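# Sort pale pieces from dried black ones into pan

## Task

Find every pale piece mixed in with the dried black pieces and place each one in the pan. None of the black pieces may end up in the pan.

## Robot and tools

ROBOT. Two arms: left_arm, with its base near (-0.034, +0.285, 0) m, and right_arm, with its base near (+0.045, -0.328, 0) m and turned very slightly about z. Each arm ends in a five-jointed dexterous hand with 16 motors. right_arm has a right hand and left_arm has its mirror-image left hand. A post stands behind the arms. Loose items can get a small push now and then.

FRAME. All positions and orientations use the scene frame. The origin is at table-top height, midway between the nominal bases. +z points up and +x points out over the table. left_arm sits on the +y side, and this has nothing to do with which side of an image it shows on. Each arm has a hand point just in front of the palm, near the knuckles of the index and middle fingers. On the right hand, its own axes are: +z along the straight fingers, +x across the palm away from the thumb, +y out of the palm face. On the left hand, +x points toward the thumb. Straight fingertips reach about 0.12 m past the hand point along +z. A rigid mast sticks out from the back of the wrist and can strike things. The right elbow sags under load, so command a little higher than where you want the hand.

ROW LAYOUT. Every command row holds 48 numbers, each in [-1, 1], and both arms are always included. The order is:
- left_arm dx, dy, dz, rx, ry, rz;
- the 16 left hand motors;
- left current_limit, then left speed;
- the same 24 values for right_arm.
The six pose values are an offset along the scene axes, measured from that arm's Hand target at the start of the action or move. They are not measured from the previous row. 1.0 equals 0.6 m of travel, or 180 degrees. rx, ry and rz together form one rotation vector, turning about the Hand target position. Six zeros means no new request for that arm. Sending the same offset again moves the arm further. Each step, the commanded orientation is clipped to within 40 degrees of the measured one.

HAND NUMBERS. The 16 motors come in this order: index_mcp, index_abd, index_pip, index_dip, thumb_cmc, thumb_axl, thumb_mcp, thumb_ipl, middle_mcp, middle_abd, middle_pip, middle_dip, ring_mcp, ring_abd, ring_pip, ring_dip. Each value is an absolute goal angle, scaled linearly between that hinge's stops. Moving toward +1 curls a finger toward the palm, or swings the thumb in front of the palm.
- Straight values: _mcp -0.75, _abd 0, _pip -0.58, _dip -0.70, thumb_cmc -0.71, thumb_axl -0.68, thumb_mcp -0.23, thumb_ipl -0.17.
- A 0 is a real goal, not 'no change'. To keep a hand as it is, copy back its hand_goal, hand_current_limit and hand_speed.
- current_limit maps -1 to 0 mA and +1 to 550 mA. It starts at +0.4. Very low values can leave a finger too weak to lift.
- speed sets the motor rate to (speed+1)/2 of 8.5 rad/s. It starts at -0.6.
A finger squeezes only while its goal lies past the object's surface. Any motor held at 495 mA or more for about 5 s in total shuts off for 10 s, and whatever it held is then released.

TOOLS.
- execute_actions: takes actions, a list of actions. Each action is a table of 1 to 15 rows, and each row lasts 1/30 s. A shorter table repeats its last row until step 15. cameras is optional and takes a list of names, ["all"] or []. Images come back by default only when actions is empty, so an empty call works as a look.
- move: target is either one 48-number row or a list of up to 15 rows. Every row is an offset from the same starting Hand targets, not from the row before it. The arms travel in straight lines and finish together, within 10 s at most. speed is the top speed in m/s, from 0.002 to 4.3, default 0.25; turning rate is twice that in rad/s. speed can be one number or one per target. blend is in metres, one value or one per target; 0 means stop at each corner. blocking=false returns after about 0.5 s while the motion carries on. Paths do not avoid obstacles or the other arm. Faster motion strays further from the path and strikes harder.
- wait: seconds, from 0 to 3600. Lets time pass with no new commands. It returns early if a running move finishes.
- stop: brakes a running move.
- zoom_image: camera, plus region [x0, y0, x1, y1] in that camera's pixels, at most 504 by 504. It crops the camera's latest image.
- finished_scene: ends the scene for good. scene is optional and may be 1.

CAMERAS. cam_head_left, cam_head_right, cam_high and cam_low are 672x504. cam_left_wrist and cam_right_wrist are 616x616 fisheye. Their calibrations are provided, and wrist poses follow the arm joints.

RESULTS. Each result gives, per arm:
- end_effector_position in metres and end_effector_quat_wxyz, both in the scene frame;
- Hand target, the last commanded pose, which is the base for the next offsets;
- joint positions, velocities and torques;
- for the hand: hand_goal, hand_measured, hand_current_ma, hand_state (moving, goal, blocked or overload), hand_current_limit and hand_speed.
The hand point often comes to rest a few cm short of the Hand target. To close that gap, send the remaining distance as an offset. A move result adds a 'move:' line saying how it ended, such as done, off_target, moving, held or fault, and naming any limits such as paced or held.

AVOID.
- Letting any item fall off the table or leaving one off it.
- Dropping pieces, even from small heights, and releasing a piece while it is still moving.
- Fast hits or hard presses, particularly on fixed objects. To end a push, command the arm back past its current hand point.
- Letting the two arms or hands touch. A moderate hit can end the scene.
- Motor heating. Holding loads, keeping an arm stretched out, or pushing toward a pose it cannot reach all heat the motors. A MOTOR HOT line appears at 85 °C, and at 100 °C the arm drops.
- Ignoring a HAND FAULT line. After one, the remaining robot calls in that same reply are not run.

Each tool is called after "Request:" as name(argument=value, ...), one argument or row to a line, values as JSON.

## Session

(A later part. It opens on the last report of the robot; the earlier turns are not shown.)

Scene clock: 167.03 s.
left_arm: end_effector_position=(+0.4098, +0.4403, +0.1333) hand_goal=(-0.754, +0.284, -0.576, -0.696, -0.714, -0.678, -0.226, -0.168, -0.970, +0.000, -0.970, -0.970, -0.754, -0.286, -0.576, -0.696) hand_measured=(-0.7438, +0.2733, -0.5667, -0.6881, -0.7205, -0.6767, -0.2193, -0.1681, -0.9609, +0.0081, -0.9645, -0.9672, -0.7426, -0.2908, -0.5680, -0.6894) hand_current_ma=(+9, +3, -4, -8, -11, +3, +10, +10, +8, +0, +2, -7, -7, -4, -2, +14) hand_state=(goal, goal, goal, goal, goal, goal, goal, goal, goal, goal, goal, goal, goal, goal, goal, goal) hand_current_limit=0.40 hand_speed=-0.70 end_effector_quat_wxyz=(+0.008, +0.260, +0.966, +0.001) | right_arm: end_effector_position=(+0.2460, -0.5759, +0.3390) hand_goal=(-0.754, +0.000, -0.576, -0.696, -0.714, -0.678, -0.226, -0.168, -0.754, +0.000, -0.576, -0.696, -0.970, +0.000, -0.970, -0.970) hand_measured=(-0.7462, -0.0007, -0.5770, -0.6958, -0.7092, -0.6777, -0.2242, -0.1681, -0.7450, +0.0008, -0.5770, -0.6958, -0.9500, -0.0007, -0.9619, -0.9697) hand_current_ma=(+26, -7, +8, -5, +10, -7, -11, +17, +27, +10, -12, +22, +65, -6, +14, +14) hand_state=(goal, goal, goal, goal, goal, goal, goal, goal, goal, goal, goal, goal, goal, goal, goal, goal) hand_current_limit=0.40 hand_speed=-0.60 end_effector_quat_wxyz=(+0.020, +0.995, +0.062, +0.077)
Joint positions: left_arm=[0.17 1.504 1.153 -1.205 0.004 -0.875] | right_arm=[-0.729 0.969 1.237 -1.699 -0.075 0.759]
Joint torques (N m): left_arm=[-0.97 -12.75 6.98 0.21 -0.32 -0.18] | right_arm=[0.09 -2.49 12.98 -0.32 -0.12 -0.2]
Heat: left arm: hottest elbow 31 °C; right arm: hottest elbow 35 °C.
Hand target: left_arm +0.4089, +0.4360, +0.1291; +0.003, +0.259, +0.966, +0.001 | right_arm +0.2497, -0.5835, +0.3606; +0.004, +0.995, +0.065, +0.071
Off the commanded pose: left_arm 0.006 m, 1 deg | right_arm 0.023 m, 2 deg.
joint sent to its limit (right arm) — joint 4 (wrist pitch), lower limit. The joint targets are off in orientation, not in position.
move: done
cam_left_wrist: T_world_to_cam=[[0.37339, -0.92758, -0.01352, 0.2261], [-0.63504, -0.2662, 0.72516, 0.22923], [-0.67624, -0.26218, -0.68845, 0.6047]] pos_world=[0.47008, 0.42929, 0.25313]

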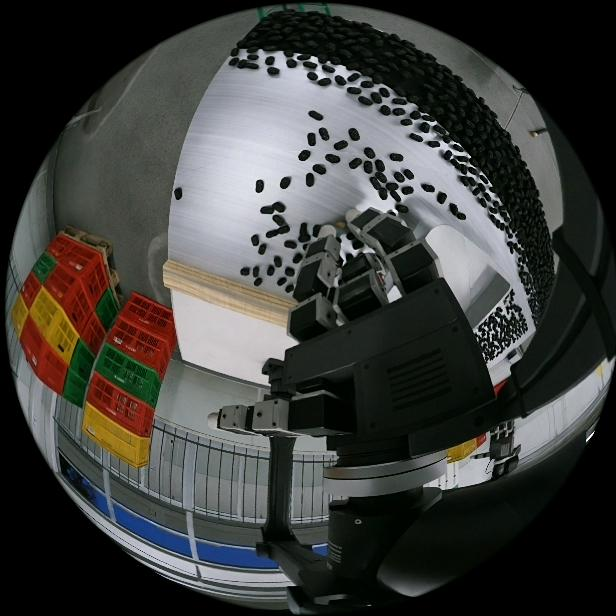

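Request:
move(
  target=[
    [-0.0562,-0.0005,-0.0027,0,0,0.125, -0.754,0.285,-0.576,-0.696,-0.714,-0.678,-0.226,-0.168,-0.970,0,-0.97,-0.970,-0.754,-0.285,-0.576,-0.696,0.4,-0.7, 0,0,0,0,0,0, -0.754,0,-0.576,-0.696,-0.714,-0.678,-0.226,-0.168,-0.754,0,-0.576,-0.696,-0.97,0,-0.97,-0.97,0.4,-0.6],
    [-0.1035,-0.0182,-0.0027,0,0,0.25, -0.754,0.285,-0.576,-0.696,-0.714,-0.678,-0.226,-0.168,-0.970,0,-0.97,-0.970,-0.754,-0.285,-0.576,-0.696,0.4,-0.7, 0,0,0,0,0,0, -0.754,0,-0.576,-0.696,-0.714,-0.678,-0.226,-0.168,-0.754,0,-0.576,-0.696,-0.97,0,-0.97,-0.97,0.4,-0.6],
  ],
  speed=0.04,
  blend=0.004,
  cameras=["cam_left_wrist"],
)

Request:
zoom_image(
  camera="cam_left_wrist",
  region=[300, 180, 380, 260],
)

Scene clock: 178.33 s.
left_arm: end_effector_position=(+0.3439, +0.4278, +0.1283) hand_goal=(-0.754, +0.284, -0.576, -0.696, -0.714, -0.678, -0.226, -0.168, -0.970, +0.000, -0.970, -0.970, -0.754, -0.286, -0.576, -0.696) hand_measured=(-0.7426, +0.2733, -0.5667, -0.6881, -0.7192, -0.6767, -0.2203, -0.1681, -0.9621, +0.0081, -0.9658, -0.9672, -0.7414, -0.2893, -0.5680, -0.6907) hand_current_ma=(+9, -7, -6, +2, -1, +6, +9, +8, +10, +6, +11, +3, -6, -8, +2, +1) hand_state=(goal, goal, goal, goal, goal, goal, goal, goal, goal, goal, goal, goal, goal, goal, goal, goal) hand_current_limit=0.40 hand_speed=-0.70 end_effector_quat_wxyz=(+0.002, -0.128, +0.992, +0.000) | right_arm: end_effector_position=(+0.2460, -0.5759, +0.3390) hand_goal=(-0.754, +0.000, -0.576, -0.696, -0.714, -0.678, -0.226, -0.168, -0.754, +0.000, -0.576, -0.696, -0.970, +0.000, -0.970, -0.970) hand_measured=(-0.7474, +0.0008, -0.5757, -0.6958, -0.7092, -0.6767, -0.2232, -0.1672, -0.7450, -0.0007, -0.5770, -0.6958, -0.9512, -0.0007, -0.9619, -0.9684) hand_current_ma=(+10, -5, +2, -13, +3, -11, +7, -5, +30, +5, -8, +23, +54, -7, +21, -2) hand_state=(goal, goal, goal, goal, goal, goal, goal, goal, goal, goal, goal, goal, goal, goal, goal, goal) hand_current_limit=0.40 hand_speed=-0.60 end_effector_quat_wxyz=(+0.020, +0.995, +0.062, +0.077)
Joint positions: left_arm=[0.158 1.516 1.153 -1.205 0 -1.669] | right_arm=[-0.729 0.969 1.237 -1.699 -0.075 0.759]
Joint torques (N m): left_arm=[-0.73 -12.51 7.62 0.2 -0.27 -0.13] | right_arm=[0.03 -2.49 12.98 -0.31 -0.12 -0.2]
Heat: left arm: hottest elbow 31 °C; right arm: hottest elbow 35 °C.
Hand target: left_arm +0.3468, +0.4251, +0.1274; +0.002, -0.131, +0.991, +0.002 | right_arm +0.2497, -0.5835, +0.3606; +0.004, +0.995, +0.065, +0.071
Off the commanded pose: left_arm 0.004 m, 0 deg | right_arm 0.023 m, 2 deg.
joint sent to its limit (right arm) — joint 4 (wrist pitch), lower limit. The joint targets are off in orientation, not in position.
move: done
cam_left_wrist: T_world_to_cam=[[0.91847, -0.39508, -0.0179, -0.17575], [-0.25658, -0.62972, 0.73322, 0.21202], [-0.30095, -0.66885, -0.67975, 0.5972]] pos_world=[0.39555, 0.46352, 0.24735]

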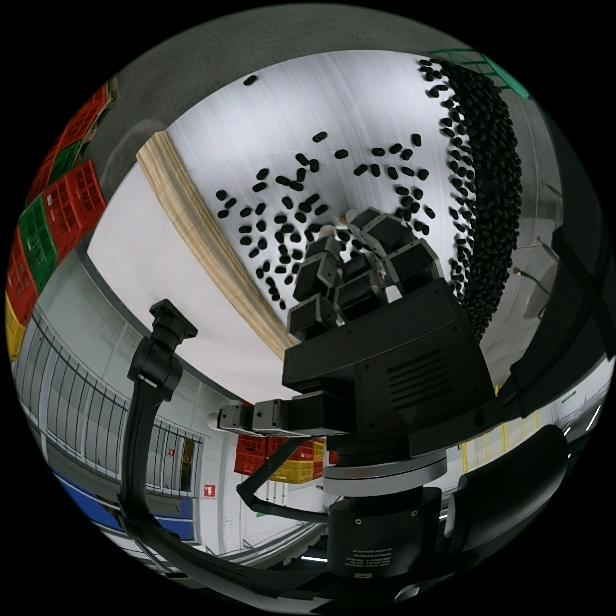

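Scaled by 6.300 from the camera's image (finer frame: 880x880).

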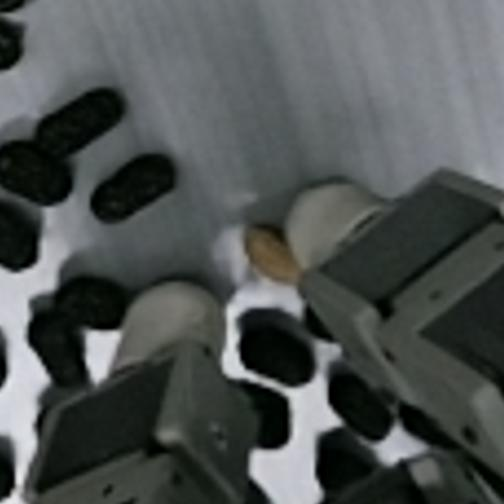

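Request:
move(
  target=[
    [-0.0,-0.0,-0.01,0,0,0, -0.75,0.33,-0.576,-0.696,-0.714,-0.678,-0.226,-0.168,-0.970,0,-0.97,-0.970,-0.75,-0.33,-0.576,-0.696,0.4,-0.9, 0,0,0,0,0,0, -0.754,0,-0.576,-0.696,-0.714,-0.678,-0.226,-0.168,-0.754,0,-0.576,-0.696,-0.97,0,-0.97,-0.97,0.4,-0.6],
    [-0.0,-0.0,-0.012,0,0,0, -0.75,0.42,-0.576,-0.696,-0.714,-0.678,-0.226,-0.168,-0.970,0,-0.97,-0.970,-0.75,-0.42,-0.576,-0.696,0.4,-0.9, 0,0,0,0,0,0, -0.754,0,-0.576,-0.696,-0.714,-0.678,-0.226,-0.168,-0.754,0,-0.576,-0.696,-0.97,0,-0.97,-0.97,0.4,-0.6],
  ],
  speed=0.04,
  cameras=["cam_left_wrist"],
)

Request:
zoom_image(
  camera="cam_left_wrist",
  region=[300, 180, 380, 260],
)

Scene clock: 179.87 s.
left_arm: end_effector_position=(+0.3461, +0.4282, +0.1260) hand_goal=(-0.750, +0.420, -0.576, -0.696, -0.714, -0.678, -0.226, -0.168, -0.970, +0.000, -0.970, -0.970, -0.750, -0.420, -0.576, -0.696) hand_measured=(-0.7426, +0.3480, -0.5667, -0.6894, -0.7192, -0.6777, -0.2193, -0.1672, -0.9621, +0.0081, -0.9645, -0.9684, -0.7414, -0.3479, -0.5667, -0.6894) hand_current_ma=(+14, -14, -6, +3, -12, +1, +15, +3, +15, +18, +8, -1, +0, +13, -4, +9) hand_state=(goal, blocked, goal, goal, goal, goal, goal, goal, goal, goal, goal, goal, goal, blocked, goal, goal) hand_current_limit=0.40 hand_speed=-0.90 end_effector_quat_wxyz=(+0.003, -0.128, +0.992, +0.000) | right_arm: end_effector_position=(+0.2460, -0.5759, +0.3390) hand_goal=(-0.754, +0.000, -0.576, -0.696, -0.714, -0.678, -0.226, -0.168, -0.754, +0.000, -0.576, -0.696, -0.970, +0.000, -0.970, -0.970) hand_measured=(-0.7474, -0.0007, -0.5770, -0.6958, -0.7104, -0.6777, -0.2232, -0.1672, -0.7450, -0.0007, -0.5770, -0.6945, -0.9500, -0.0007, -0.9632, -0.9697) hand_current_ma=(+22, -5, -6, -15, -4, -7, -1, +6, +25, +0, -3, +12, +41, -2, +15, +4) hand_state=(goal, goal, goal, goal, goal, goal, goal, goal, goal, goal, goal, goal, goal, goal, goal, goal) hand_current_limit=0.40 hand_speed=-0.60 end_effector_quat_wxyz=(+0.020, +0.995, +0.062, +0.077)
Joint positions: left_arm=[0.158 1.521 1.153 -1.196 -0.001 -1.67] | right_arm=[-0.729 0.969 1.237 -1.699 -0.075 0.759]
Joint torques (N m): left_arm=[-0.73 -12.45 6.76 0.57 -0.24 -0.17] | right_arm=[0.03 -2.37 12.97 -0.31 -0.13 -0.21]
Heat: left arm: hottest elbow 31 °C; right arm: hottest elbow 35 °C.
Hand target: left_arm +0.3468, +0.4251, +0.1202; +0.002, -0.131, +0.991, +0.002 | right_arm +0.2497, -0.5835, +0.3606; +0.004, +0.995, +0.065, +0.071
Off the commanded pose: left_arm 0.007 m, 0 deg | right_arm 0.023 m, 2 deg.
joint sent to its limit (right arm) — joint 4 (wrist pitch), lower limit. The joint targets are off in orientation, not in position.
move: done
cam_left_wrist: T_world_to_cam=[[0.91882, -0.39437, -0.01541, -0.17827], [-0.25851, -0.63086, 0.73157, 0.21595], [-0.29823, -0.66819, -0.6816, 0.59562]] pos_world=[0.39726, 0.46392, 0.24524]

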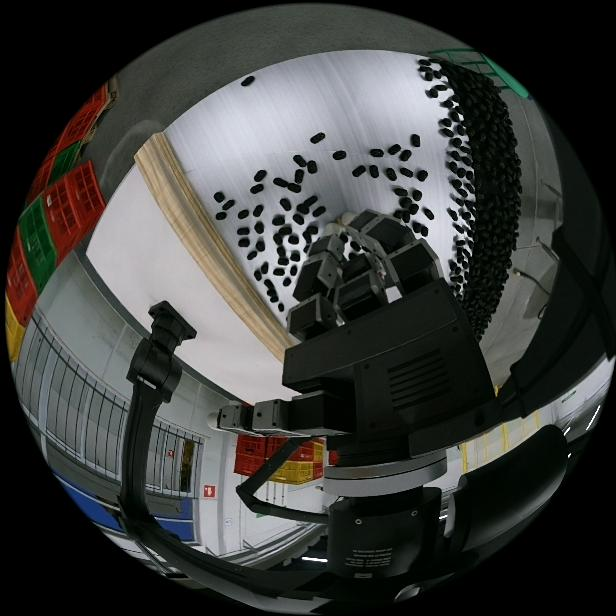

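Scaled by 6.300 from the camera's image (finer frame: 880x880).

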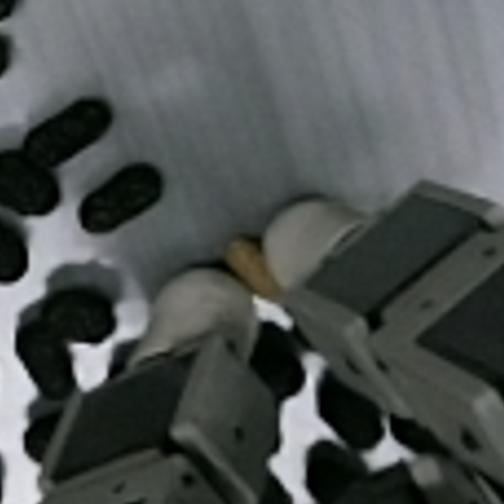

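Request:
move(
  target=[
    [-0.0,-0.0,-0.002,0,0,0, -0.75,0.50,-0.576,-0.696,-0.714,-0.678,-0.226,-0.168,-0.970,0,-0.97,-0.970,-0.75,-0.50,-0.576,-0.696,0.4,-0.93, 0,0,0,0,0,0, -0.754,0,-0.576,-0.696,-0.714,-0.678,-0.226,-0.168,-0.754,0,-0.576,-0.696,-0.97,0,-0.97,-0.97,0.4,-0.6],
  ],
  speed=0.04,
  cameras=["cam_left_wrist"],
)

Request:
zoom_image(
  camera="cam_left_wrist",
  region=[300, 180, 380, 260],
)

Scene clock: 180.77 s.
left_arm: end_effector_position=(+0.3474, +0.4285, +0.1259) hand_goal=(-0.750, +0.500, -0.576, -0.696, -0.714, -0.678, -0.226, -0.168, -0.970, +0.000, -0.970, -0.970, -0.750, -0.500, -0.576, -0.696) hand_measured=(-0.7595, +0.3700, -0.5821, -0.6983, -0.7205, -0.6777, -0.2193, -0.1681, -0.9609, +0.0096, -0.9645, -0.9672, -0.7402, -0.3670, -0.5680, -0.6894) hand_current_ma=(+6, -50, -6, +2, -4, +1, +6, +4, +10, +12, -4, -2, +3, +46, +2, +8) hand_state=(goal, blocked, goal, goal, goal, goal, goal, goal, goal, goal, goal, goal, goal, blocked, goal, goal) hand_current_limit=0.40 hand_speed=-0.93 end_effector_quat_wxyz=(+0.006, -0.128, +0.992, +0.001) | right_arm: end_effector_position=(+0.2460, -0.5759, +0.3390) hand_goal=(-0.754, +0.000, -0.576, -0.696, -0.714, -0.678, -0.226, -0.168, -0.754, +0.000, -0.576, -0.696, -0.970, +0.000, -0.970, -0.970) hand_measured=(-0.7462, -0.0007, -0.5770, -0.6958, -0.7104, -0.6777, -0.2242, -0.1681, -0.7450, +0.0008, -0.5757, -0.6971, -0.9500, -0.0007, -0.9632, -0.9697) hand_current_ma=(+12, +7, -13, -2, +2, -14, +9, -8, +7, -2, -8, +4, +55, +9, +15, +1) hand_state=(goal, goal, goal, goal, goal, goal, goal, goal, goal, goal, goal, goal, goal, goal, goal, goal) hand_current_limit=0.40 hand_speed=-0.60 end_effector_quat_wxyz=(+0.020, +0.995, +0.062, +0.077)
Joint positions: left_arm=[0.158 1.521 1.153 -1.191 -0.001 -1.67] | right_arm=[-0.729 0.969 1.237 -1.699 -0.075 0.759]
Joint torques (N m): left_arm=[-1.85 -12.45 6.74 0.47 -0.24 -0.19] | right_arm=[-0.03 -2.49 13 -0.29 -0.13 -0.21]
Heat: left arm: hottest elbow 31 °C; right arm: hottest elbow 35 °C.
Hand target: left_arm +0.3468, +0.4251, +0.1190; +0.002, -0.131, +0.991, +0.002 | right_arm +0.2497, -0.5835, +0.3606; +0.004, +0.995, +0.065, +0.071
Off the commanded pose: left_arm 0.008 m, 1 deg | right_arm 0.023 m, 2 deg.
joint sent to its limit (right arm) — joint 4 (wrist pitch), lower limit. The joint targets are off in orientation, not in position.
move: done
cam_left_wrist: T_world_to_cam=[[0.9189, -0.39433, -0.01108, -0.17999], [-0.2623, -0.63172, 0.72948, 0.21847], [-0.29465, -0.66741, -0.68392, 0.59481]] pos_world=[0.39796, 0.46402, 0.24544]

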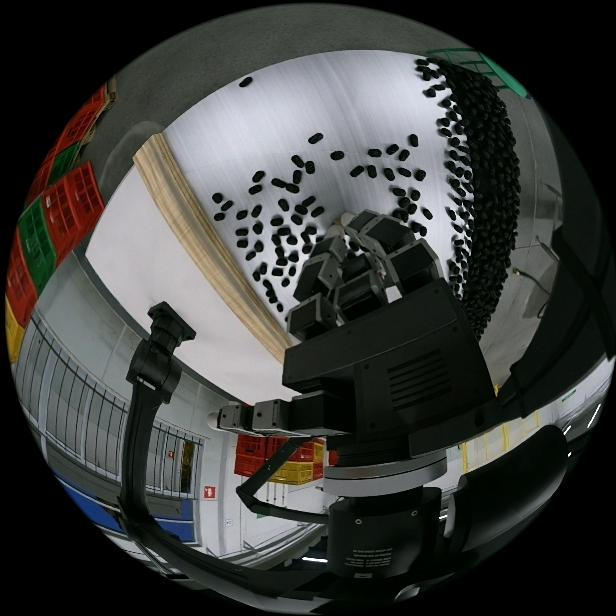

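Scaled by 6.300 from the camera's image (finer frame: 880x880).

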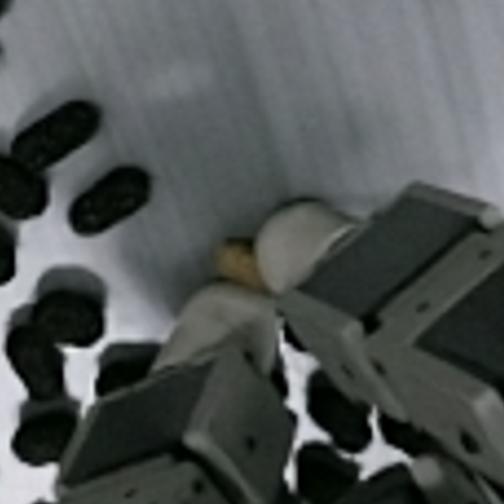

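Request:
move(
  target=[
    [0.0583,0.0298,0.011,0,0,-0.1667, -0.754,0.41,-0.576,-0.696,-0.714,-0.678,-0.226,-0.168,-0.970,0,-0.97,-0.970,-0.754,-0.41,-0.576,-0.696,0.4,-0.9, 0,0,0,0,0,0, -0.754,0,-0.576,-0.696,-0.714,-0.678,-0.226,-0.168,-0.754,0,-0.576,-0.696,-0.97,0,-0.97,-0.97,0.4,-0.6],
  ],
  speed=0.05,
  cameras=["cam_left_wrist"],
)

Request:
zoom_image(
  camera="cam_left_wrist",
  region=[290, 160, 390, 260],
)

Scene clock: 187.17 s.
left_arm: end_effector_position=(+0.3879, +0.4396, +0.1258) hand_goal=(-0.754, +0.410, -0.576, -0.696, -0.714, -0.678, -0.226, -0.168, -0.970, +0.000, -0.970, -0.970, -0.754, -0.410, -0.576, -0.696) hand_measured=(-0.7619, +0.3715, -0.5834, -0.6983, -0.7192, -0.6767, -0.2203, -0.1681, -0.9621, +0.0081, -0.9645, -0.9672, -0.7426, -0.3699, -0.5680, -0.6907) hand_current_ma=(+10, -2, -17, +0, -1, -1, +10, +7, +11, +10, +3, +1, -3, +7, -5, +9) hand_state=(goal, blocked, goal, goal, goal, goal, goal, goal, goal, goal, goal, goal, goal, blocked, goal, goal) hand_current_limit=0.40 hand_speed=-0.90 end_effector_quat_wxyz=(+0.005, +0.128, +0.992, +0.002) | right_arm: end_effector_position=(+0.2460, -0.5759, +0.3390) hand_goal=(-0.754, +0.000, -0.576, -0.696, -0.714, -0.678, -0.226, -0.168, -0.754, +0.000, -0.576, -0.696, -0.970, +0.000, -0.970, -0.970) hand_measured=(-0.7462, -0.0007, -0.5770, -0.6958, -0.7104, -0.6777, -0.2242, -0.1672, -0.7462, +0.0008, -0.5770, -0.6971, -0.9500, +0.0008, -0.9619, -0.9697) hand_current_ma=(+19, -11, +8, -4, +7, -1, +3, +10, +9, +14, -24, +2, +67, +5, +6, +17) hand_state=(goal, goal, goal, goal, goal, goal, goal, goal, goal, goal, goal, goal, goal, goal, goal, goal) hand_current_limit=0.40 hand_speed=-0.60 end_effector_quat_wxyz=(+0.020, +0.995, +0.062, +0.077)
Joint positions: left_arm=[0.158 1.516 1.146 -1.19 -0.001 -1.157] | right_arm=[-0.729 0.969 1.237 -1.699 -0.075 0.759]
Joint torques (N m): left_arm=[0.97 -13.98 6.32 -0.01 -0.14 0.11] | right_arm=[0.09 -2.55 12.97 -0.32 -0.12 -0.21]
Heat: left arm: hottest elbow 31 °C; right arm: hottest elbow 35 °C.
Hand target: left_arm +0.3818, +0.4431, +0.1257; +0.003, +0.130, +0.991, +0.002 | right_arm +0.2497, -0.5835, +0.3606; +0.004, +0.995, +0.065, +0.071
Off the commanded pose: left_arm 0.007 m, 0 deg | right_arm 0.023 m, 2 deg.
joint sent to its limit (right arm) — joint 4 (wrist pitch), lower limit. The joint targets are off in orientation, not in position.
move: done
cam_left_wrist: T_world_to_cam=[[0.60732, -0.79428, -0.01668, 0.08455], [-0.53737, -0.42617, 0.72775, 0.25272], [-0.58515, -0.43301, -0.68564, 0.624]] pos_world=[0.44959, 0.44505, 0.24534]

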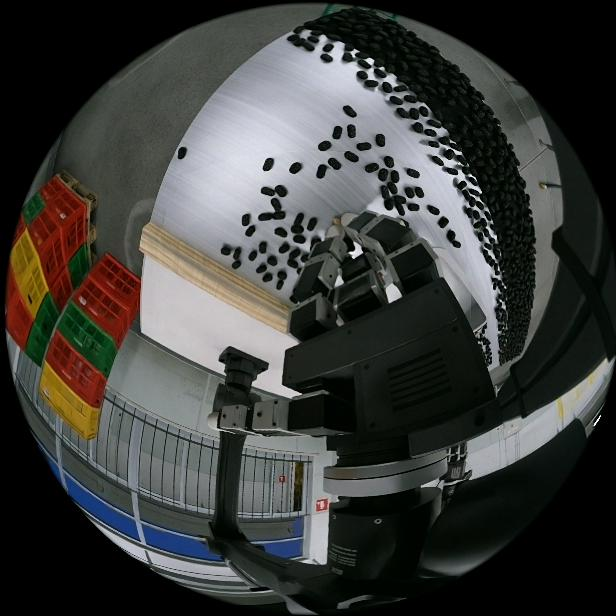

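Scaled by 5.040 from the camera's image (finer frame: 880x880).

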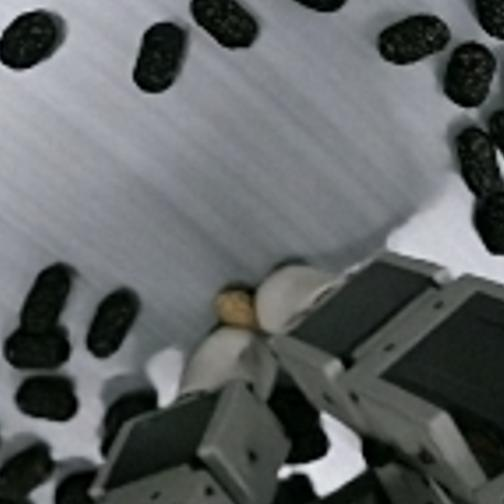

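Request:
move(
  target=[
    [0.0528,-0.0143,0.002,0,0,-0.1333, -0.754,0.41,-0.576,-0.696,-0.714,-0.678,-0.226,-0.168,-0.970,0,-0.97,-0.970,-0.754,-0.41,-0.576,-0.696,0.4,-0.9, 0,0,0,0,0,0, -0.754,0,-0.576,-0.696,-0.714,-0.678,-0.226,-0.168,-0.754,0,-0.576,-0.696,-0.97,0,-0.97,-0.97,0.4,-0.6],
    [0.092,-0.0443,0.002,0,0,-0.2667, -0.754,0.41,-0.576,-0.696,-0.714,-0.678,-0.226,-0.168,-0.970,0,-0.97,-0.970,-0.754,-0.41,-0.576,-0.696,0.4,-0.9, 0,0,0,0,0,0, -0.754,0,-0.576,-0.696,-0.714,-0.678,-0.226,-0.168,-0.754,0,-0.576,-0.696,-0.97,0,-0.97,-0.97,0.4,-0.6],
  ],
  speed=0.06,
  blend=0.004,
  cameras=["cam_left_wrist"],
)

Request:
zoom_image(
  camera="cam_left_wrist",
  region=[290, 160, 390, 260],
)

Scene clock: 195.63 s.
left_arm: end_effector_position=(+0.4431, +0.4119, +0.1247) hand_goal=(-0.754, +0.410, -0.576, -0.696, -0.714, -0.678, -0.226, -0.168, -0.970, +0.000, -0.970, -0.970, -0.754, -0.410, -0.576, -0.696) hand_measured=(-0.7595, +0.3817, -0.5834, -0.6983, -0.7192, -0.6777, -0.2193, -0.1681, -0.9621, +0.0081, -0.9658, -0.9684, -0.7330, -0.3875, -0.5654, -0.6894) hand_current_ma=(+2, -6, +0, -1, -9, +5, +18, +6, +11, +10, +2, +7, +0, -8, +2, +6) hand_state=(goal, blocked, goal, goal, goal, goal, goal, goal, goal, goal, goal, goal, blocked, blocked, goal, goal) hand_current_limit=0.40 hand_speed=-0.90 end_effector_quat_wxyz=(+0.003, +0.522, +0.853, +0.001) | right_arm: end_effector_position=(+0.2460, -0.5759, +0.3390) hand_goal=(-0.754, +0.000, -0.576, -0.696, -0.714, -0.678, -0.226, -0.168, -0.754, +0.000, -0.576, -0.696, -0.970, +0.000, -0.970, -0.970) hand_measured=(-0.7462, -0.0007, -0.5770, -0.6958, -0.7104, -0.6767, -0.2232, -0.1681, -0.7450, -0.0007, -0.5770, -0.6958, -0.9500, -0.0007, -0.9632, -0.9697) hand_current_ma=(+14, -3, -8, +1, +15, +0, -19, +1, +8, -5, +4, -2, +46, -16, +12, +15) hand_state=(goal, goal, goal, goal, goal, goal, goal, goal, goal, goal, goal, goal, goal, goal, goal, goal) hand_current_limit=0.40 hand_speed=-0.60 end_effector_quat_wxyz=(+0.020, +0.995, +0.062, +0.077)
Joint positions: left_arm=[0.167 1.495 1.12 -1.19 0.003 -0.307] | right_arm=[-0.729 0.969 1.237 -1.699 -0.075 0.759]
Joint torques (N m): left_arm=[1.2 -13.98 6.53 -0.02 -0.11 0.13] | right_arm=[0.09 -2.49 12.97 -0.32 -0.12 -0.21]
Heat: left arm: hottest elbow 31 °C; right arm: hottest elbow 36 °C.
Hand target: left_arm +0.4370, +0.4165, +0.1269; +0.003, +0.522, +0.853, +0.000 | right_arm +0.2497, -0.5835, +0.3606; +0.004, +0.995, +0.065, +0.071
Off the commanded pose: left_arm 0.008 m, 0 deg | right_arm 0.023 m, 2 deg.
joint sent to its limit (right arm) — joint 4 (wrist pitch), lower limit. The joint targets are off in orientation, not in position.
move: done
cam_left_wrist: T_world_to_cam=[[-0.18771, -0.98202, -0.02, 0.45901], [-0.67319, 0.11379, 0.73066, 0.10879], [-0.71524, 0.15061, -0.68245, 0.46033]] pos_world=[0.48865, 0.36905, 0.24384]

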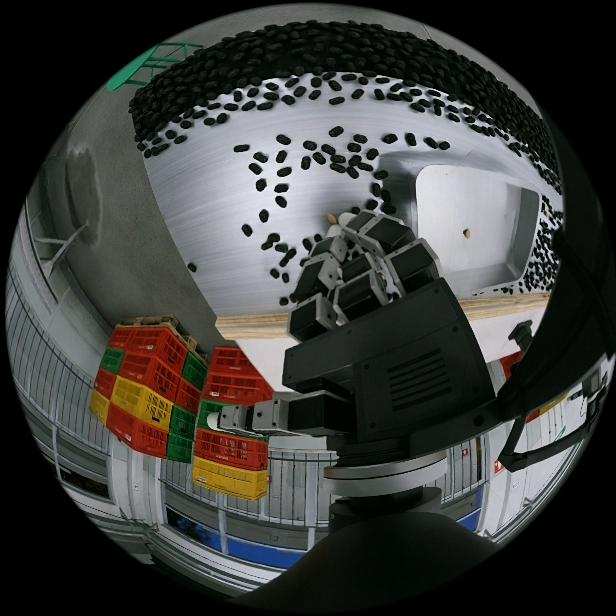

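Scaled by 5.040 from the camera's image (finer frame: 880x880).

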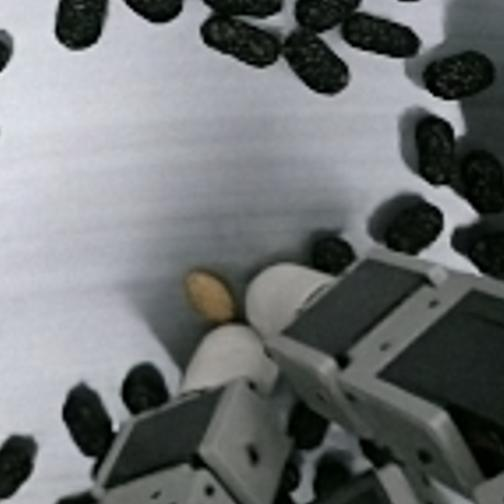

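Request:
move(
  target=[
    [-0.0065,0.009,0.002,0,0,0, -0.754,0.41,-0.576,-0.696,-0.714,-0.678,-0.226,-0.168,-0.970,0,-0.97,-0.970,-0.754,-0.41,-0.576,-0.696,0.4,-0.9, 0,0,0,0,0,0, -0.754,0,-0.576,-0.696,-0.714,-0.678,-0.226,-0.168,-0.754,0,-0.576,-0.696,-0.97,0,-0.97,-0.97,0.4,-0.6],
    [0.042,0.025,0.002,0,0,0, -0.754,0.41,-0.576,-0.696,-0.714,-0.678,-0.226,-0.168,-0.970,0,-0.97,-0.970,-0.754,-0.41,-0.576,-0.696,0.4,-0.9, 0,0,0,0,0,0, -0.754,0,-0.576,-0.696,-0.714,-0.678,-0.226,-0.168,-0.754,0,-0.576,-0.696,-0.97,0,-0.97,-0.97,0.4,-0.6],
  ],
  speed=0.05,
  cameras=["cam_left_wrist","cam_high"],
)

Request:
zoom_image(
  camera="cam_left_wrist",
  region=[280, 140, 400, 260],
)

Request:
zoom_image(
  camera="cam_high",
  region=[150, 180, 240, 270],
)

Scene clock: 197.70 s.
left_arm: end_effector_position=(+0.4468, +0.4217, +0.1229) hand_goal=(-0.754, +0.410, -0.576, -0.696, -0.714, -0.678, -0.226, -0.168, -0.970, +0.000, -0.970, -0.970, -0.754, -0.410, -0.576, -0.696) hand_measured=(-0.7800, +0.3803, -0.6052, -0.7136, -0.7117, -0.6767, -0.2193, -0.1672, -0.9826, +0.0081, -0.9670, -0.9672, -0.7583, -0.3904, -0.5821, -0.6996) hand_current_ma=(-6, +4, -23, -10, -3, +2, +17, +12, +2, +4, +5, +4, -14, -9, +1, +9) hand_state=(blocked, blocked, blocked, goal, goal, goal, goal, goal, goal, goal, goal, goal, goal, goal, goal, goal) hand_current_limit=0.40 hand_speed=-0.90 end_effector_quat_wxyz=(-0.002, +0.523, +0.853, -0.005) | right_arm: end_effector_position=(+0.2460, -0.5759, +0.3390) hand_goal=(-0.754, +0.000, -0.576, -0.696, -0.714, -0.678, -0.226, -0.168, -0.754, +0.000, -0.576, -0.696, -0.970, +0.000, -0.970, -0.970) hand_measured=(-0.7462, +0.0008, -0.5757, -0.6958, -0.7104, -0.6767, -0.2232, -0.1672, -0.7450, -0.0007, -0.5770, -0.6958, -0.9500, +0.0008, -0.9632, -0.9697) hand_current_ma=(+31, -16, +13, +0, -8, -10, -1, +5, +17, -9, -13, +8, +67, -3, +13, +10) hand_state=(goal, goal, goal, goal, goal, goal, goal, goal, goal, goal, goal, goal, goal, goal, goal, goal) hand_current_limit=0.40 hand_speed=-0.60 end_effector_quat_wxyz=(+0.020, +0.995, +0.062, +0.077)
Joint positions: left_arm=[0.19 1.518 1.144 -1.206 0.005 -0.281] | right_arm=[-0.729 0.969 1.237 -1.699 -0.075 0.759]
Joint torques (N m): left_arm=[1.32 -10.93 10.25 0.08 -0.22 0.12] | right_arm=[0.03 -2.61 13 -0.32 -0.13 -0.21]
Heat: left arm: hottest elbow 31 °C; right arm: hottest elbow 36 °C.
Hand target: left_arm +0.4622, +0.4314, +0.1280; +0.003, +0.522, +0.853, +0.000 | right_arm +0.2497, -0.5835, +0.3606; +0.004, +0.995, +0.065, +0.071
Off the commanded pose: left_arm 0.019 m, 1 deg | right_arm 0.023 m, 2 deg.
joint sent to its limit (right arm) — joint 4 (wrist pitch), lower limit. The joint targets are off in orientation, not in position.
move: off_target (left_arm)
cam_left_wrist: T_world_to_cam=[[-0.19007, -0.98169, -0.01227, 0.46935], [-0.66289, 0.11911, 0.73918, 0.1036], [-0.72418, 0.14863, -0.6734, 0.46403]] pos_world=[0.49393, 0.37944, 0.24165]
Images, in order (width x height): cam_high 672x504, cam_left_wrist 616x616.

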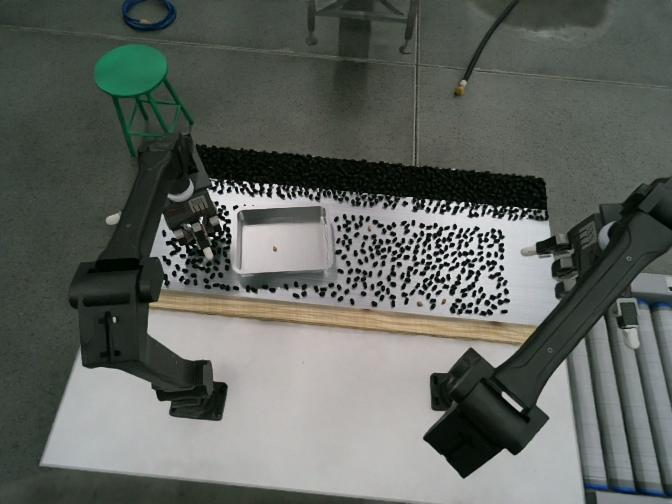

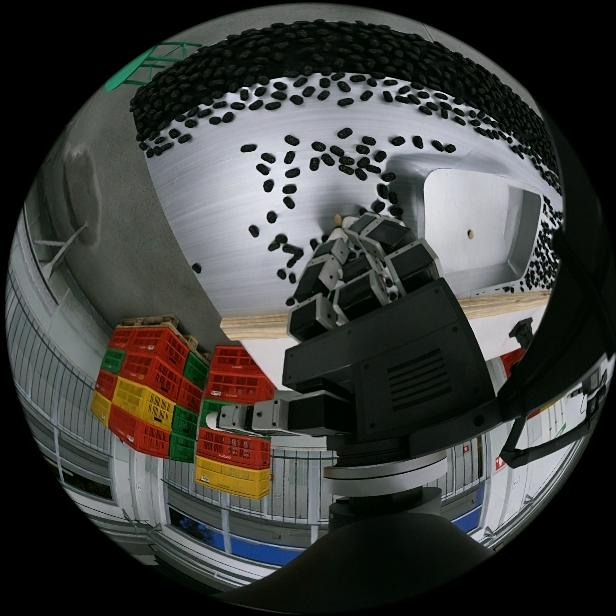

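Scaled by 4.200 from the camera's image (finer frame: 880x880).

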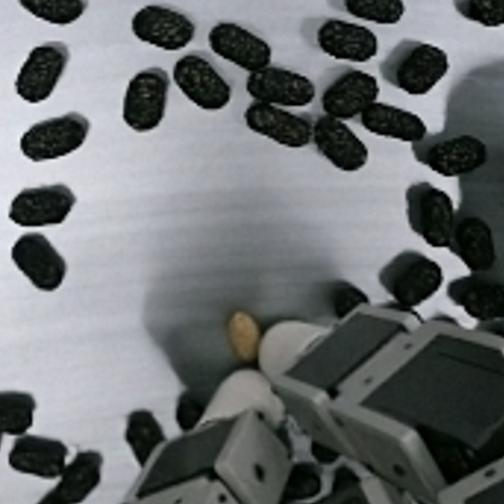

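Scaled by 5.600 from the camera's image (finer frame: 960x720).

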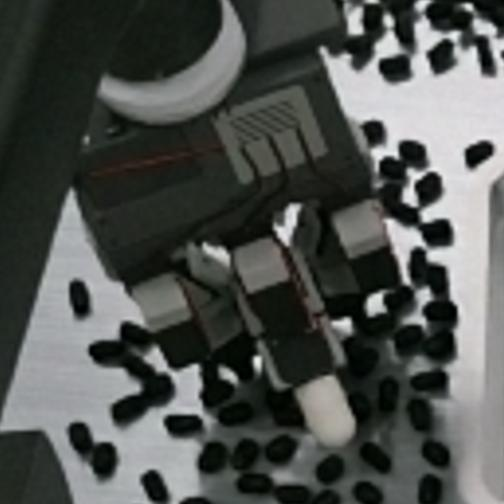

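Request:
move(
  target=[
    [-0.007,-0.0082,0.05,0,-0.018,0, -0.754,0.41,-0.576,-0.696,-0.714,-0.678,-0.226,-0.168,-0.970,0,-0.97,-0.970,-0.754,-0.41,-0.576,-0.696,0.4,-0.9, 0,0,0,0,0,0, -0.754,0,-0.576,-0.696,-0.714,-0.678,-0.226,-0.168,-0.754,0,-0.576,-0.696,-0.97,0,-0.97,-0.97,0.4,-0.6],
  ],
  speed=0.05,
)

Request:
move(
  target=[
    [0.05,0.0134,0.004,0,0,0, -0.754,0.41,-0.576,-0.696,-0.714,-0.678,-0.226,-0.168,-0.970,0,-0.97,-0.970,-0.754,-0.41,-0.576,-0.696,0.4,-0.9, 0,0,0,0,0,0, -0.754,0,-0.576,-0.696,-0.714,-0.678,-0.226,-0.168,-0.754,0,-0.576,-0.696,-0.97,0,-0.97,-0.97,0.4,-0.6],
  ],
  speed=0.05,
  cameras=["cam_left_wrist"],
)

Request:
zoom_image(
  camera="cam_left_wrist",
  region=[280, 140, 400, 260],
)

Scene clock: 199.57 s.
left_arm: end_effector_position=(+0.4469, +0.4208, +0.1339) hand_goal=(-0.754, +0.410, -0.576, -0.696, -0.714, -0.678, -0.226, -0.168, -0.970, +0.000, -0.970, -0.970, -0.754, -0.410, -0.576, -0.696) hand_measured=(-0.7631, +0.3788, -0.5949, -0.7111, -0.7104, -0.6767, -0.2203, -0.1681, -0.9681, +0.0066, -0.9645, -0.9672, -0.7438, -0.3875, -0.5718, -0.6907) hand_current_ma=(+8, -8, -10, -8, -2, +1, +15, +1, +11, +12, +3, +10, +2, -1, -1, +6) hand_state=(goal, blocked, goal, goal, goal, goal, goal, goal, goal, goal, goal, goal, goal, blocked, goal, goal) hand_current_limit=0.40 hand_speed=-0.90 end_effector_quat_wxyz=(+0.009, +0.523, +0.852, +0.001) | right_arm: end_effector_position=(+0.2460, -0.5759, +0.3390) hand_goal=(-0.754, +0.000, -0.576, -0.696, -0.714, -0.678, -0.226, -0.168, -0.754, +0.000, -0.576, -0.696, -0.970, +0.000, -0.970, -0.970) hand_measured=(-0.7474, -0.0007, -0.5770, -0.6971, -0.7104, -0.6777, -0.2242, -0.1681, -0.7450, -0.0007, -0.5757, -0.6958, -0.9500, +0.0008, -0.9632, -0.9697) hand_current_ma=(+17, +6, +0, -12, +2, -2, +20, +10, +16, +6, -7, +8, +61, -8, +5, -6) hand_state=(goal, goal, goal, goal, goal, goal, goal, goal, goal, goal, goal, goal, goal, goal, goal, goal) hand_current_limit=0.40 hand_speed=-0.60 end_effector_quat_wxyz=(+0.020, +0.995, +0.062, +0.077)
Joint positions: left_arm=[0.19 1.495 1.144 -1.206 0.011 -0.281] | right_arm=[-0.729 0.969 1.237 -1.699 -0.075 0.759]
Joint torques (N m): left_arm=[0.79 -14.39 9.85 -0.14 0.01 0.06] | right_arm=[0.03 -2.43 12.98 -0.32 -0.12 -0.21]
Heat: left arm: hottest elbow 31 °C; right arm: hottest elbow 36 °C.
Hand target: left_arm +0.4579, +0.4265, +0.1580; +0.027, +0.522, +0.852, +0.015 | right_arm +0.2497, -0.5835, +0.3606; +0.004, +0.995, +0.065, +0.071
Off the commanded pose: left_arm 0.027 m, 3 deg | right_arm 0.023 m, 2 deg.
joint sent to its limit (right arm) — joint 4 (wrist pitch), lower limit. The joint targets are off in orientation, not in position.
move: off_target (left_arm)

Scene clock: 200.67 s.
left_arm: end_effector_position=(+0.4685, +0.4263, +0.1373) hand_goal=(-0.754, +0.410, -0.576, -0.696, -0.714, -0.678, -0.226, -0.168, -0.970, +0.000, -0.970, -0.970, -0.754, -0.410, -0.576, -0.696) hand_measured=(-0.7631, +0.3788, -0.5924, -0.7111, -0.7117, -0.6767, -0.2193, -0.1681, -0.9681, +0.0052, -0.9645, -0.9672, -0.7450, -0.3889, -0.5718, -0.6907) hand_current_ma=(+2, -7, -9, -9, -10, -5, +13, -1, +11, +8, +1, +3, +0, -3, +7, +5) hand_state=(goal, blocked, goal, goal, goal, goal, goal, goal, goal, goal, goal, goal, goal, blocked, goal, goal) hand_current_limit=0.40 hand_speed=-0.90 end_effector_quat_wxyz=(+0.010, +0.522, +0.853, +0.002) | right_arm: end_effector_position=(+0.2460, -0.5759, +0.3390) hand_goal=(-0.754, +0.000, -0.576, -0.696, -0.714, -0.678, -0.226, -0.168, -0.754, +0.000, -0.576, -0.696, -0.970, +0.000, -0.970, -0.970) hand_measured=(-0.7474, +0.0008, -0.5770, -0.6958, -0.7104, -0.6767, -0.2232, -0.1681, -0.7450, -0.0007, -0.5757, -0.6958, -0.9500, -0.0007, -0.9619, -0.9710) hand_current_ma=(+22, -17, -17, -17, +7, -5, -4, +9, +28, +7, -5, +5, +60, +5, -5, +21) hand_state=(goal, goal, goal, goal, goal, goal, goal, goal, goal, goal, goal, goal, goal, goal, goal, goal) hand_current_limit=0.40 hand_speed=-0.60 end_effector_quat_wxyz=(+0.020, +0.995, +0.062, +0.077)
Joint positions: left_arm=[0.192 1.546 1.21 -1.219 0.011 -0.281] | right_arm=[-0.729 0.969 1.237 -1.699 -0.075 0.759]
Joint torques (N m): left_arm=[0.97 -13.33 11.66 -0.27 0.01 0.11] | right_arm=[0.09 -2.49 12.98 -0.31 -0.12 -0.21]
Heat: left arm: hottest elbow 31 °C; right arm: hottest elbow 36 °C.
Hand target: left_arm +0.4880, +0.4346, +0.1605; +0.027, +0.522, +0.852, +0.015 | right_arm +0.2497, -0.5835, +0.3606; +0.004, +0.995, +0.065, +0.071
Off the commanded pose: left_arm 0.031 m, 2 deg | right_arm 0.023 m, 2 deg.
joint sent to its limit (right arm) — joint 4 (wrist pitch), lower limit. The joint targets are off in orientation, not in position.
move: off_target (left_arm)
cam_left_wrist: T_world_to_cam=[[-0.18753, -0.98211, -0.01713, 0.47778], [-0.68278, 0.1178, 0.72107, 0.11917], [-0.70615, 0.14692, -0.69266, 0.48361]] pos_world=[0.51246, 0.38414, 0.25723]

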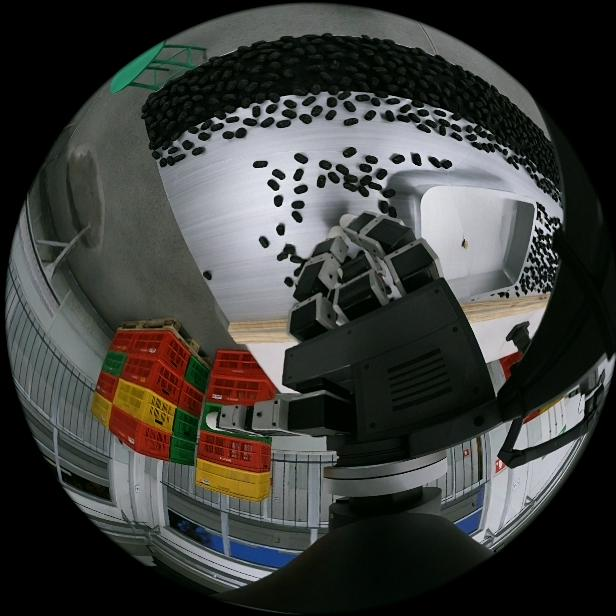

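Scaled by 4.200 from the camera's image (finer frame: 880x880).

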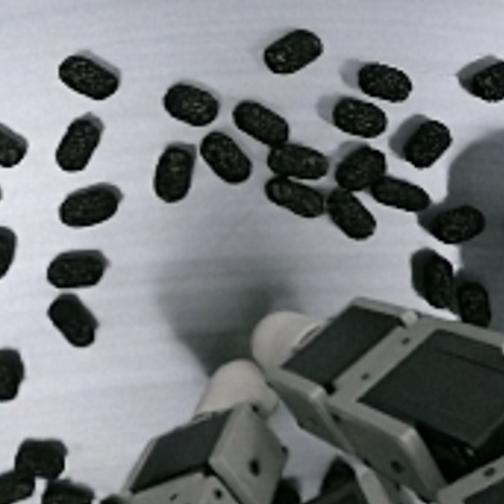

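Request:
move(
  target=[
    [0,0.1,0.12,0,0,0, -0.754,-0.06,-0.576,0.9,-0.714,-0.678,-0.226,-0.168,-0.970,0,-0.97,-0.970,-0.754,0,-0.576,-0.696,0.4,-0.6, 0,0,0,0,0,0, -0.754,0,-0.576,-0.696,-0.714,-0.678,-0.226,-0.168,-0.754,0,-0.576,-0.696,-0.97,0,-0.97,-0.97,0.4,-0.6],
  ],
  speed=0.1,
)

Request:
move(
  target=[
    [0,0,0,0,0,0, -0.754,-0.06,-0.576,0.9,-0.714,-0.678,-0.226,-0.168,-0.754,0.06,-0.576,0.9,0.068,0.0,0.737,0.174,0.4,-0.5, 0,0,0,0,0,0, -0.754,0,-0.576,-0.696,-0.714,-0.678,-0.226,-0.168,-0.754,0,-0.576,-0.696,-0.97,0,-0.97,-0.97,0.4,-0.6],
  ],
  speed=0.1,
  cameras=["cam_left_wrist","cam_high","cam_low"],
)

Request:
zoom_image(
  camera="cam_left_wrist",
  region=[280, 140, 420, 280],
)

Request:
zoom_image(
  camera="cam_high",
  region=[160, 190, 230, 260],
)

Request:
zoom_image(
  camera="cam_low",
  region=[440, 265, 510, 335],
)

Scene clock: 202.57 s.
left_arm: end_effector_position=(+0.4726, +0.4873, +0.2084) hand_goal=(-0.754, -0.060, -0.576, +0.900, -0.714, -0.678, -0.226, -0.168, -0.970, +0.000, -0.970, -0.970, -0.754, +0.000, -0.576, -0.696) hand_measured=(-0.7559, -0.0578, -0.5834, +0.8968, -0.7117, -0.6777, -0.2203, -0.1681, -0.9645, +0.0066, -0.9645, -0.9672, -0.7450, -0.0036, -0.5718, -0.6907) hand_current_ma=(+1, +14, -12, -6, -7, +13, +12, +14, +15, +9, -3, -3, -8, -6, -1, +2) hand_state=(goal, goal, goal, goal, goal, goal, goal, goal, goal, goal, goal, goal, goal, goal, goal, goal) hand_current_limit=0.40 hand_speed=-0.60 end_effector_quat_wxyz=(+0.012, +0.519, +0.855, +0.000) | right_arm: end_effector_position=(+0.2460, -0.5759, +0.3390) hand_goal=(-0.754, +0.000, -0.576, -0.696, -0.714, -0.678, -0.226, -0.168, -0.754, +0.000, -0.576, -0.696, -0.970, +0.000, -0.970, -0.970) hand_measured=(-0.7462, -0.0007, -0.5770, -0.6958, -0.7104, -0.6777, -0.2242, -0.1681, -0.7450, -0.0007, -0.5757, -0.6958, -0.9500, +0.0008, -0.9619, -0.9697) hand_current_ma=(+16, +11, -4, -7, +6, -7, +7, -1, +37, -8, -13, +17, +65, -10, +12, +1) hand_state=(goal, goal, goal, goal, goal, goal, goal, goal, goal, goal, goal, goal, goal, goal, goal, goal) hand_current_limit=0.40 hand_speed=-0.60 end_effector_quat_wxyz=(+0.020, +0.995, +0.062, +0.077)
Joint positions: left_arm=[0.322 1.552 1.41 -1.414 0.018 -0.158] | right_arm=[-0.729 0.969 1.237 -1.699 -0.075 0.759]
Joint torques (N m): left_arm=[0.56 -13.68 12 -0.27 0.02 0.12] | right_arm=[0.09 -2.49 12.97 -0.31 -0.13 -0.21]
Heat: left arm: hottest elbow 31 °C; right arm: hottest elbow 36 °C.
Hand target: left_arm +0.4879, +0.4947, +0.2323; +0.027, +0.522, +0.852, +0.015 | right_arm +0.2497, -0.5835, +0.3606; +0.004, +0.995, +0.065, +0.071
Off the commanded pose: left_arm 0.030 m, 2 deg | right_arm 0.023 m, 2 deg.
joint sent to its limit (right arm) — joint 4 (wrist pitch), lower limit. The joint targets are off in orientation, not in position.
move: off_target (left_arm)

Scene clock: 203.87 s.
left_arm: end_effector_position=(+0.4722, +0.4871, +0.2082) hand_goal=(-0.754, -0.060, -0.576, +0.900, -0.714, -0.678, -0.226, -0.168, -0.754, +0.060, -0.576, +0.900, +0.068, +0.000, +0.736, +0.174) hand_measured=(-0.7547, -0.0549, -0.5821, +0.8981, -0.7117, -0.6777, -0.2203, -0.1681, -0.7438, +0.0535, -0.5744, +0.8981, +0.0413, -0.0036, +0.7305, +0.1820) hand_current_ma=(+1, +1, -4, +1, -14, +5, +17, +2, +15, +6, +5, -3, -13, -2, -4, +9) hand_state=(goal, goal, goal, goal, goal, goal, goal, goal, goal, goal, goal, goal, blocked, goal, goal, goal) hand_current_limit=0.40 hand_speed=-0.50 end_effector_quat_wxyz=(+0.011, +0.519, +0.855, -0.001) | right_arm: end_effector_position=(+0.2460, -0.5759, +0.3390) hand_goal=(-0.754, +0.000, -0.576, -0.696, -0.714, -0.678, -0.226, -0.168, -0.754, +0.000, -0.576, -0.696, -0.970, +0.000, -0.970, -0.970) hand_measured=(-0.7462, -0.0007, -0.5770, -0.6958, -0.7104, -0.6777, -0.2242, -0.1681, -0.7450, -0.0007, -0.5770, -0.6958, -0.9488, +0.0008, -0.9619, -0.9697) hand_current_ma=(+22, -14, -15, -8, +9, +14, +0, +8, +33, -3, +3, -15, +56, -23, +5, +0) hand_state=(goal, goal, goal, goal, goal, goal, goal, goal, goal, goal, goal, goal, goal, goal, goal, goal) hand_current_limit=0.40 hand_speed=-0.60 end_effector_quat_wxyz=(+0.020, +0.995, +0.062, +0.077)
Joint positions: left_arm=[0.322 1.552 1.41 -1.415 0.019 -0.157] | right_arm=[-0.729 0.969 1.237 -1.699 -0.075 0.759]
Joint torques (N m): left_arm=[0.67 -13.86 12.08 -0.1 -0.02 0.12] | right_arm=[0.09 -2.43 12.98 -0.32 -0.13 -0.2]
Heat: left arm: hottest elbow 32 °C; right arm: hottest elbow 36 °C.
Hand target: left_arm +0.4879, +0.4947, +0.2324; +0.027, +0.522, +0.852, +0.015 | right_arm +0.2497, -0.5835, +0.3606; +0.004, +0.995, +0.065, +0.071
Off the commanded pose: left_arm 0.030 m, 3 deg | right_arm 0.023 m, 2 deg.
joint sent to its limit (right arm) — joint 4 (wrist pitch), lower limit. The joint targets are off in orientation, not in position.
move: done
cam_left_wrist: T_world_to_cam=[[-0.18199, -0.98324, -0.01088, 0.53602], [-0.68344, 0.11853, 0.72032, 0.06355], [-0.70695, 0.13853, -0.69356, 0.53112]] pos_world=[0.51646, 0.44593, 0.32843]
Images, in order (width x height): cam_high 672x504, cam_low 672x504, cam_left_wrist 616x616.

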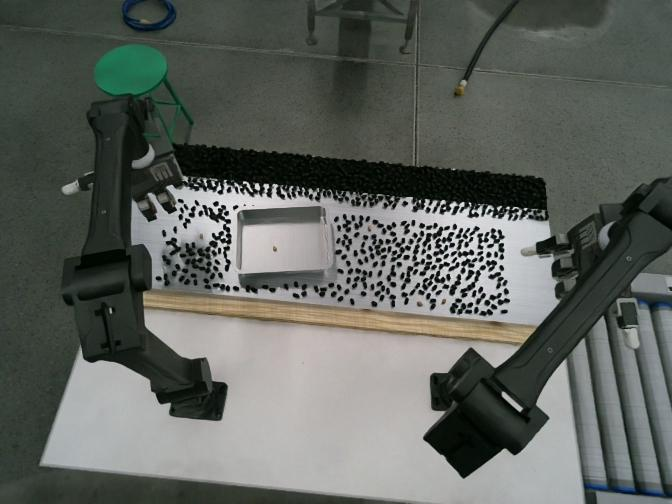

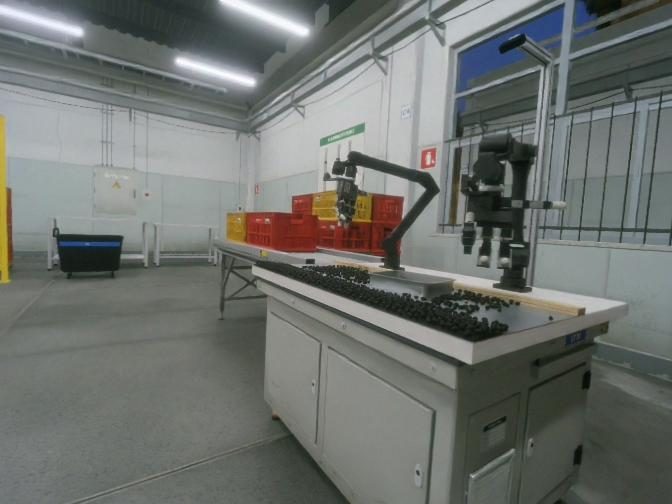

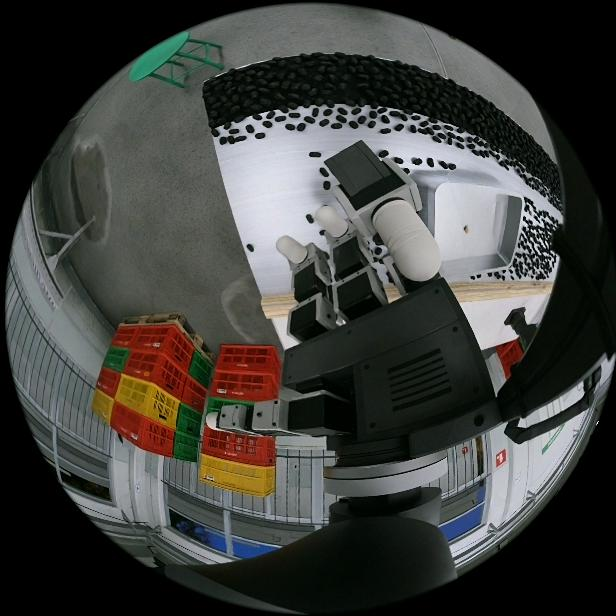

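Scaled by 3.600 from the camera's image (finer frame: 880x880).

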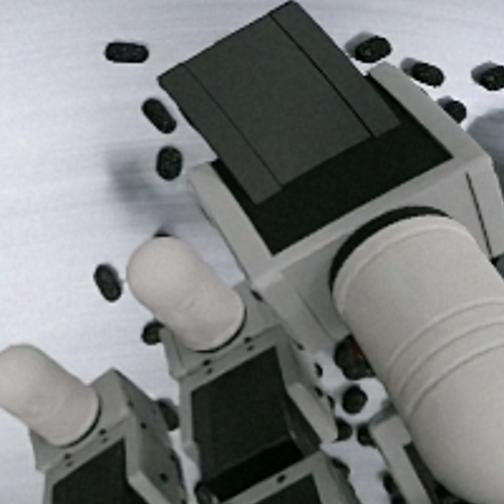

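Scaled by 7.200 from the camera's image (finer frame: 960x720).

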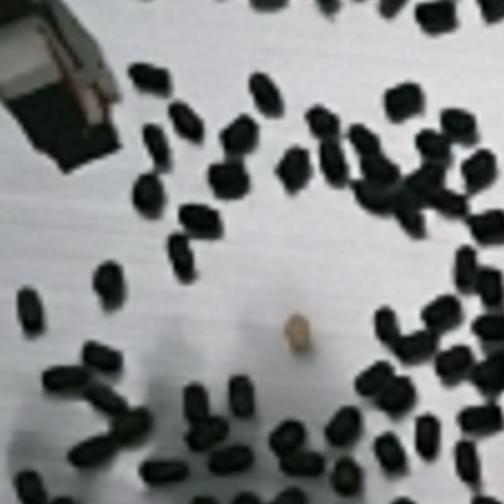

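Scaled by 7.200 from the camera's image (finer frame: 960x720).

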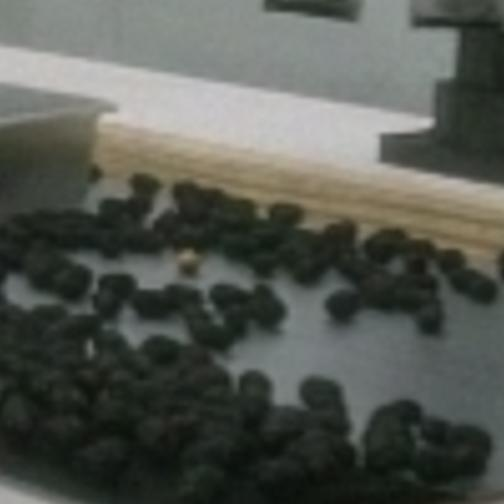

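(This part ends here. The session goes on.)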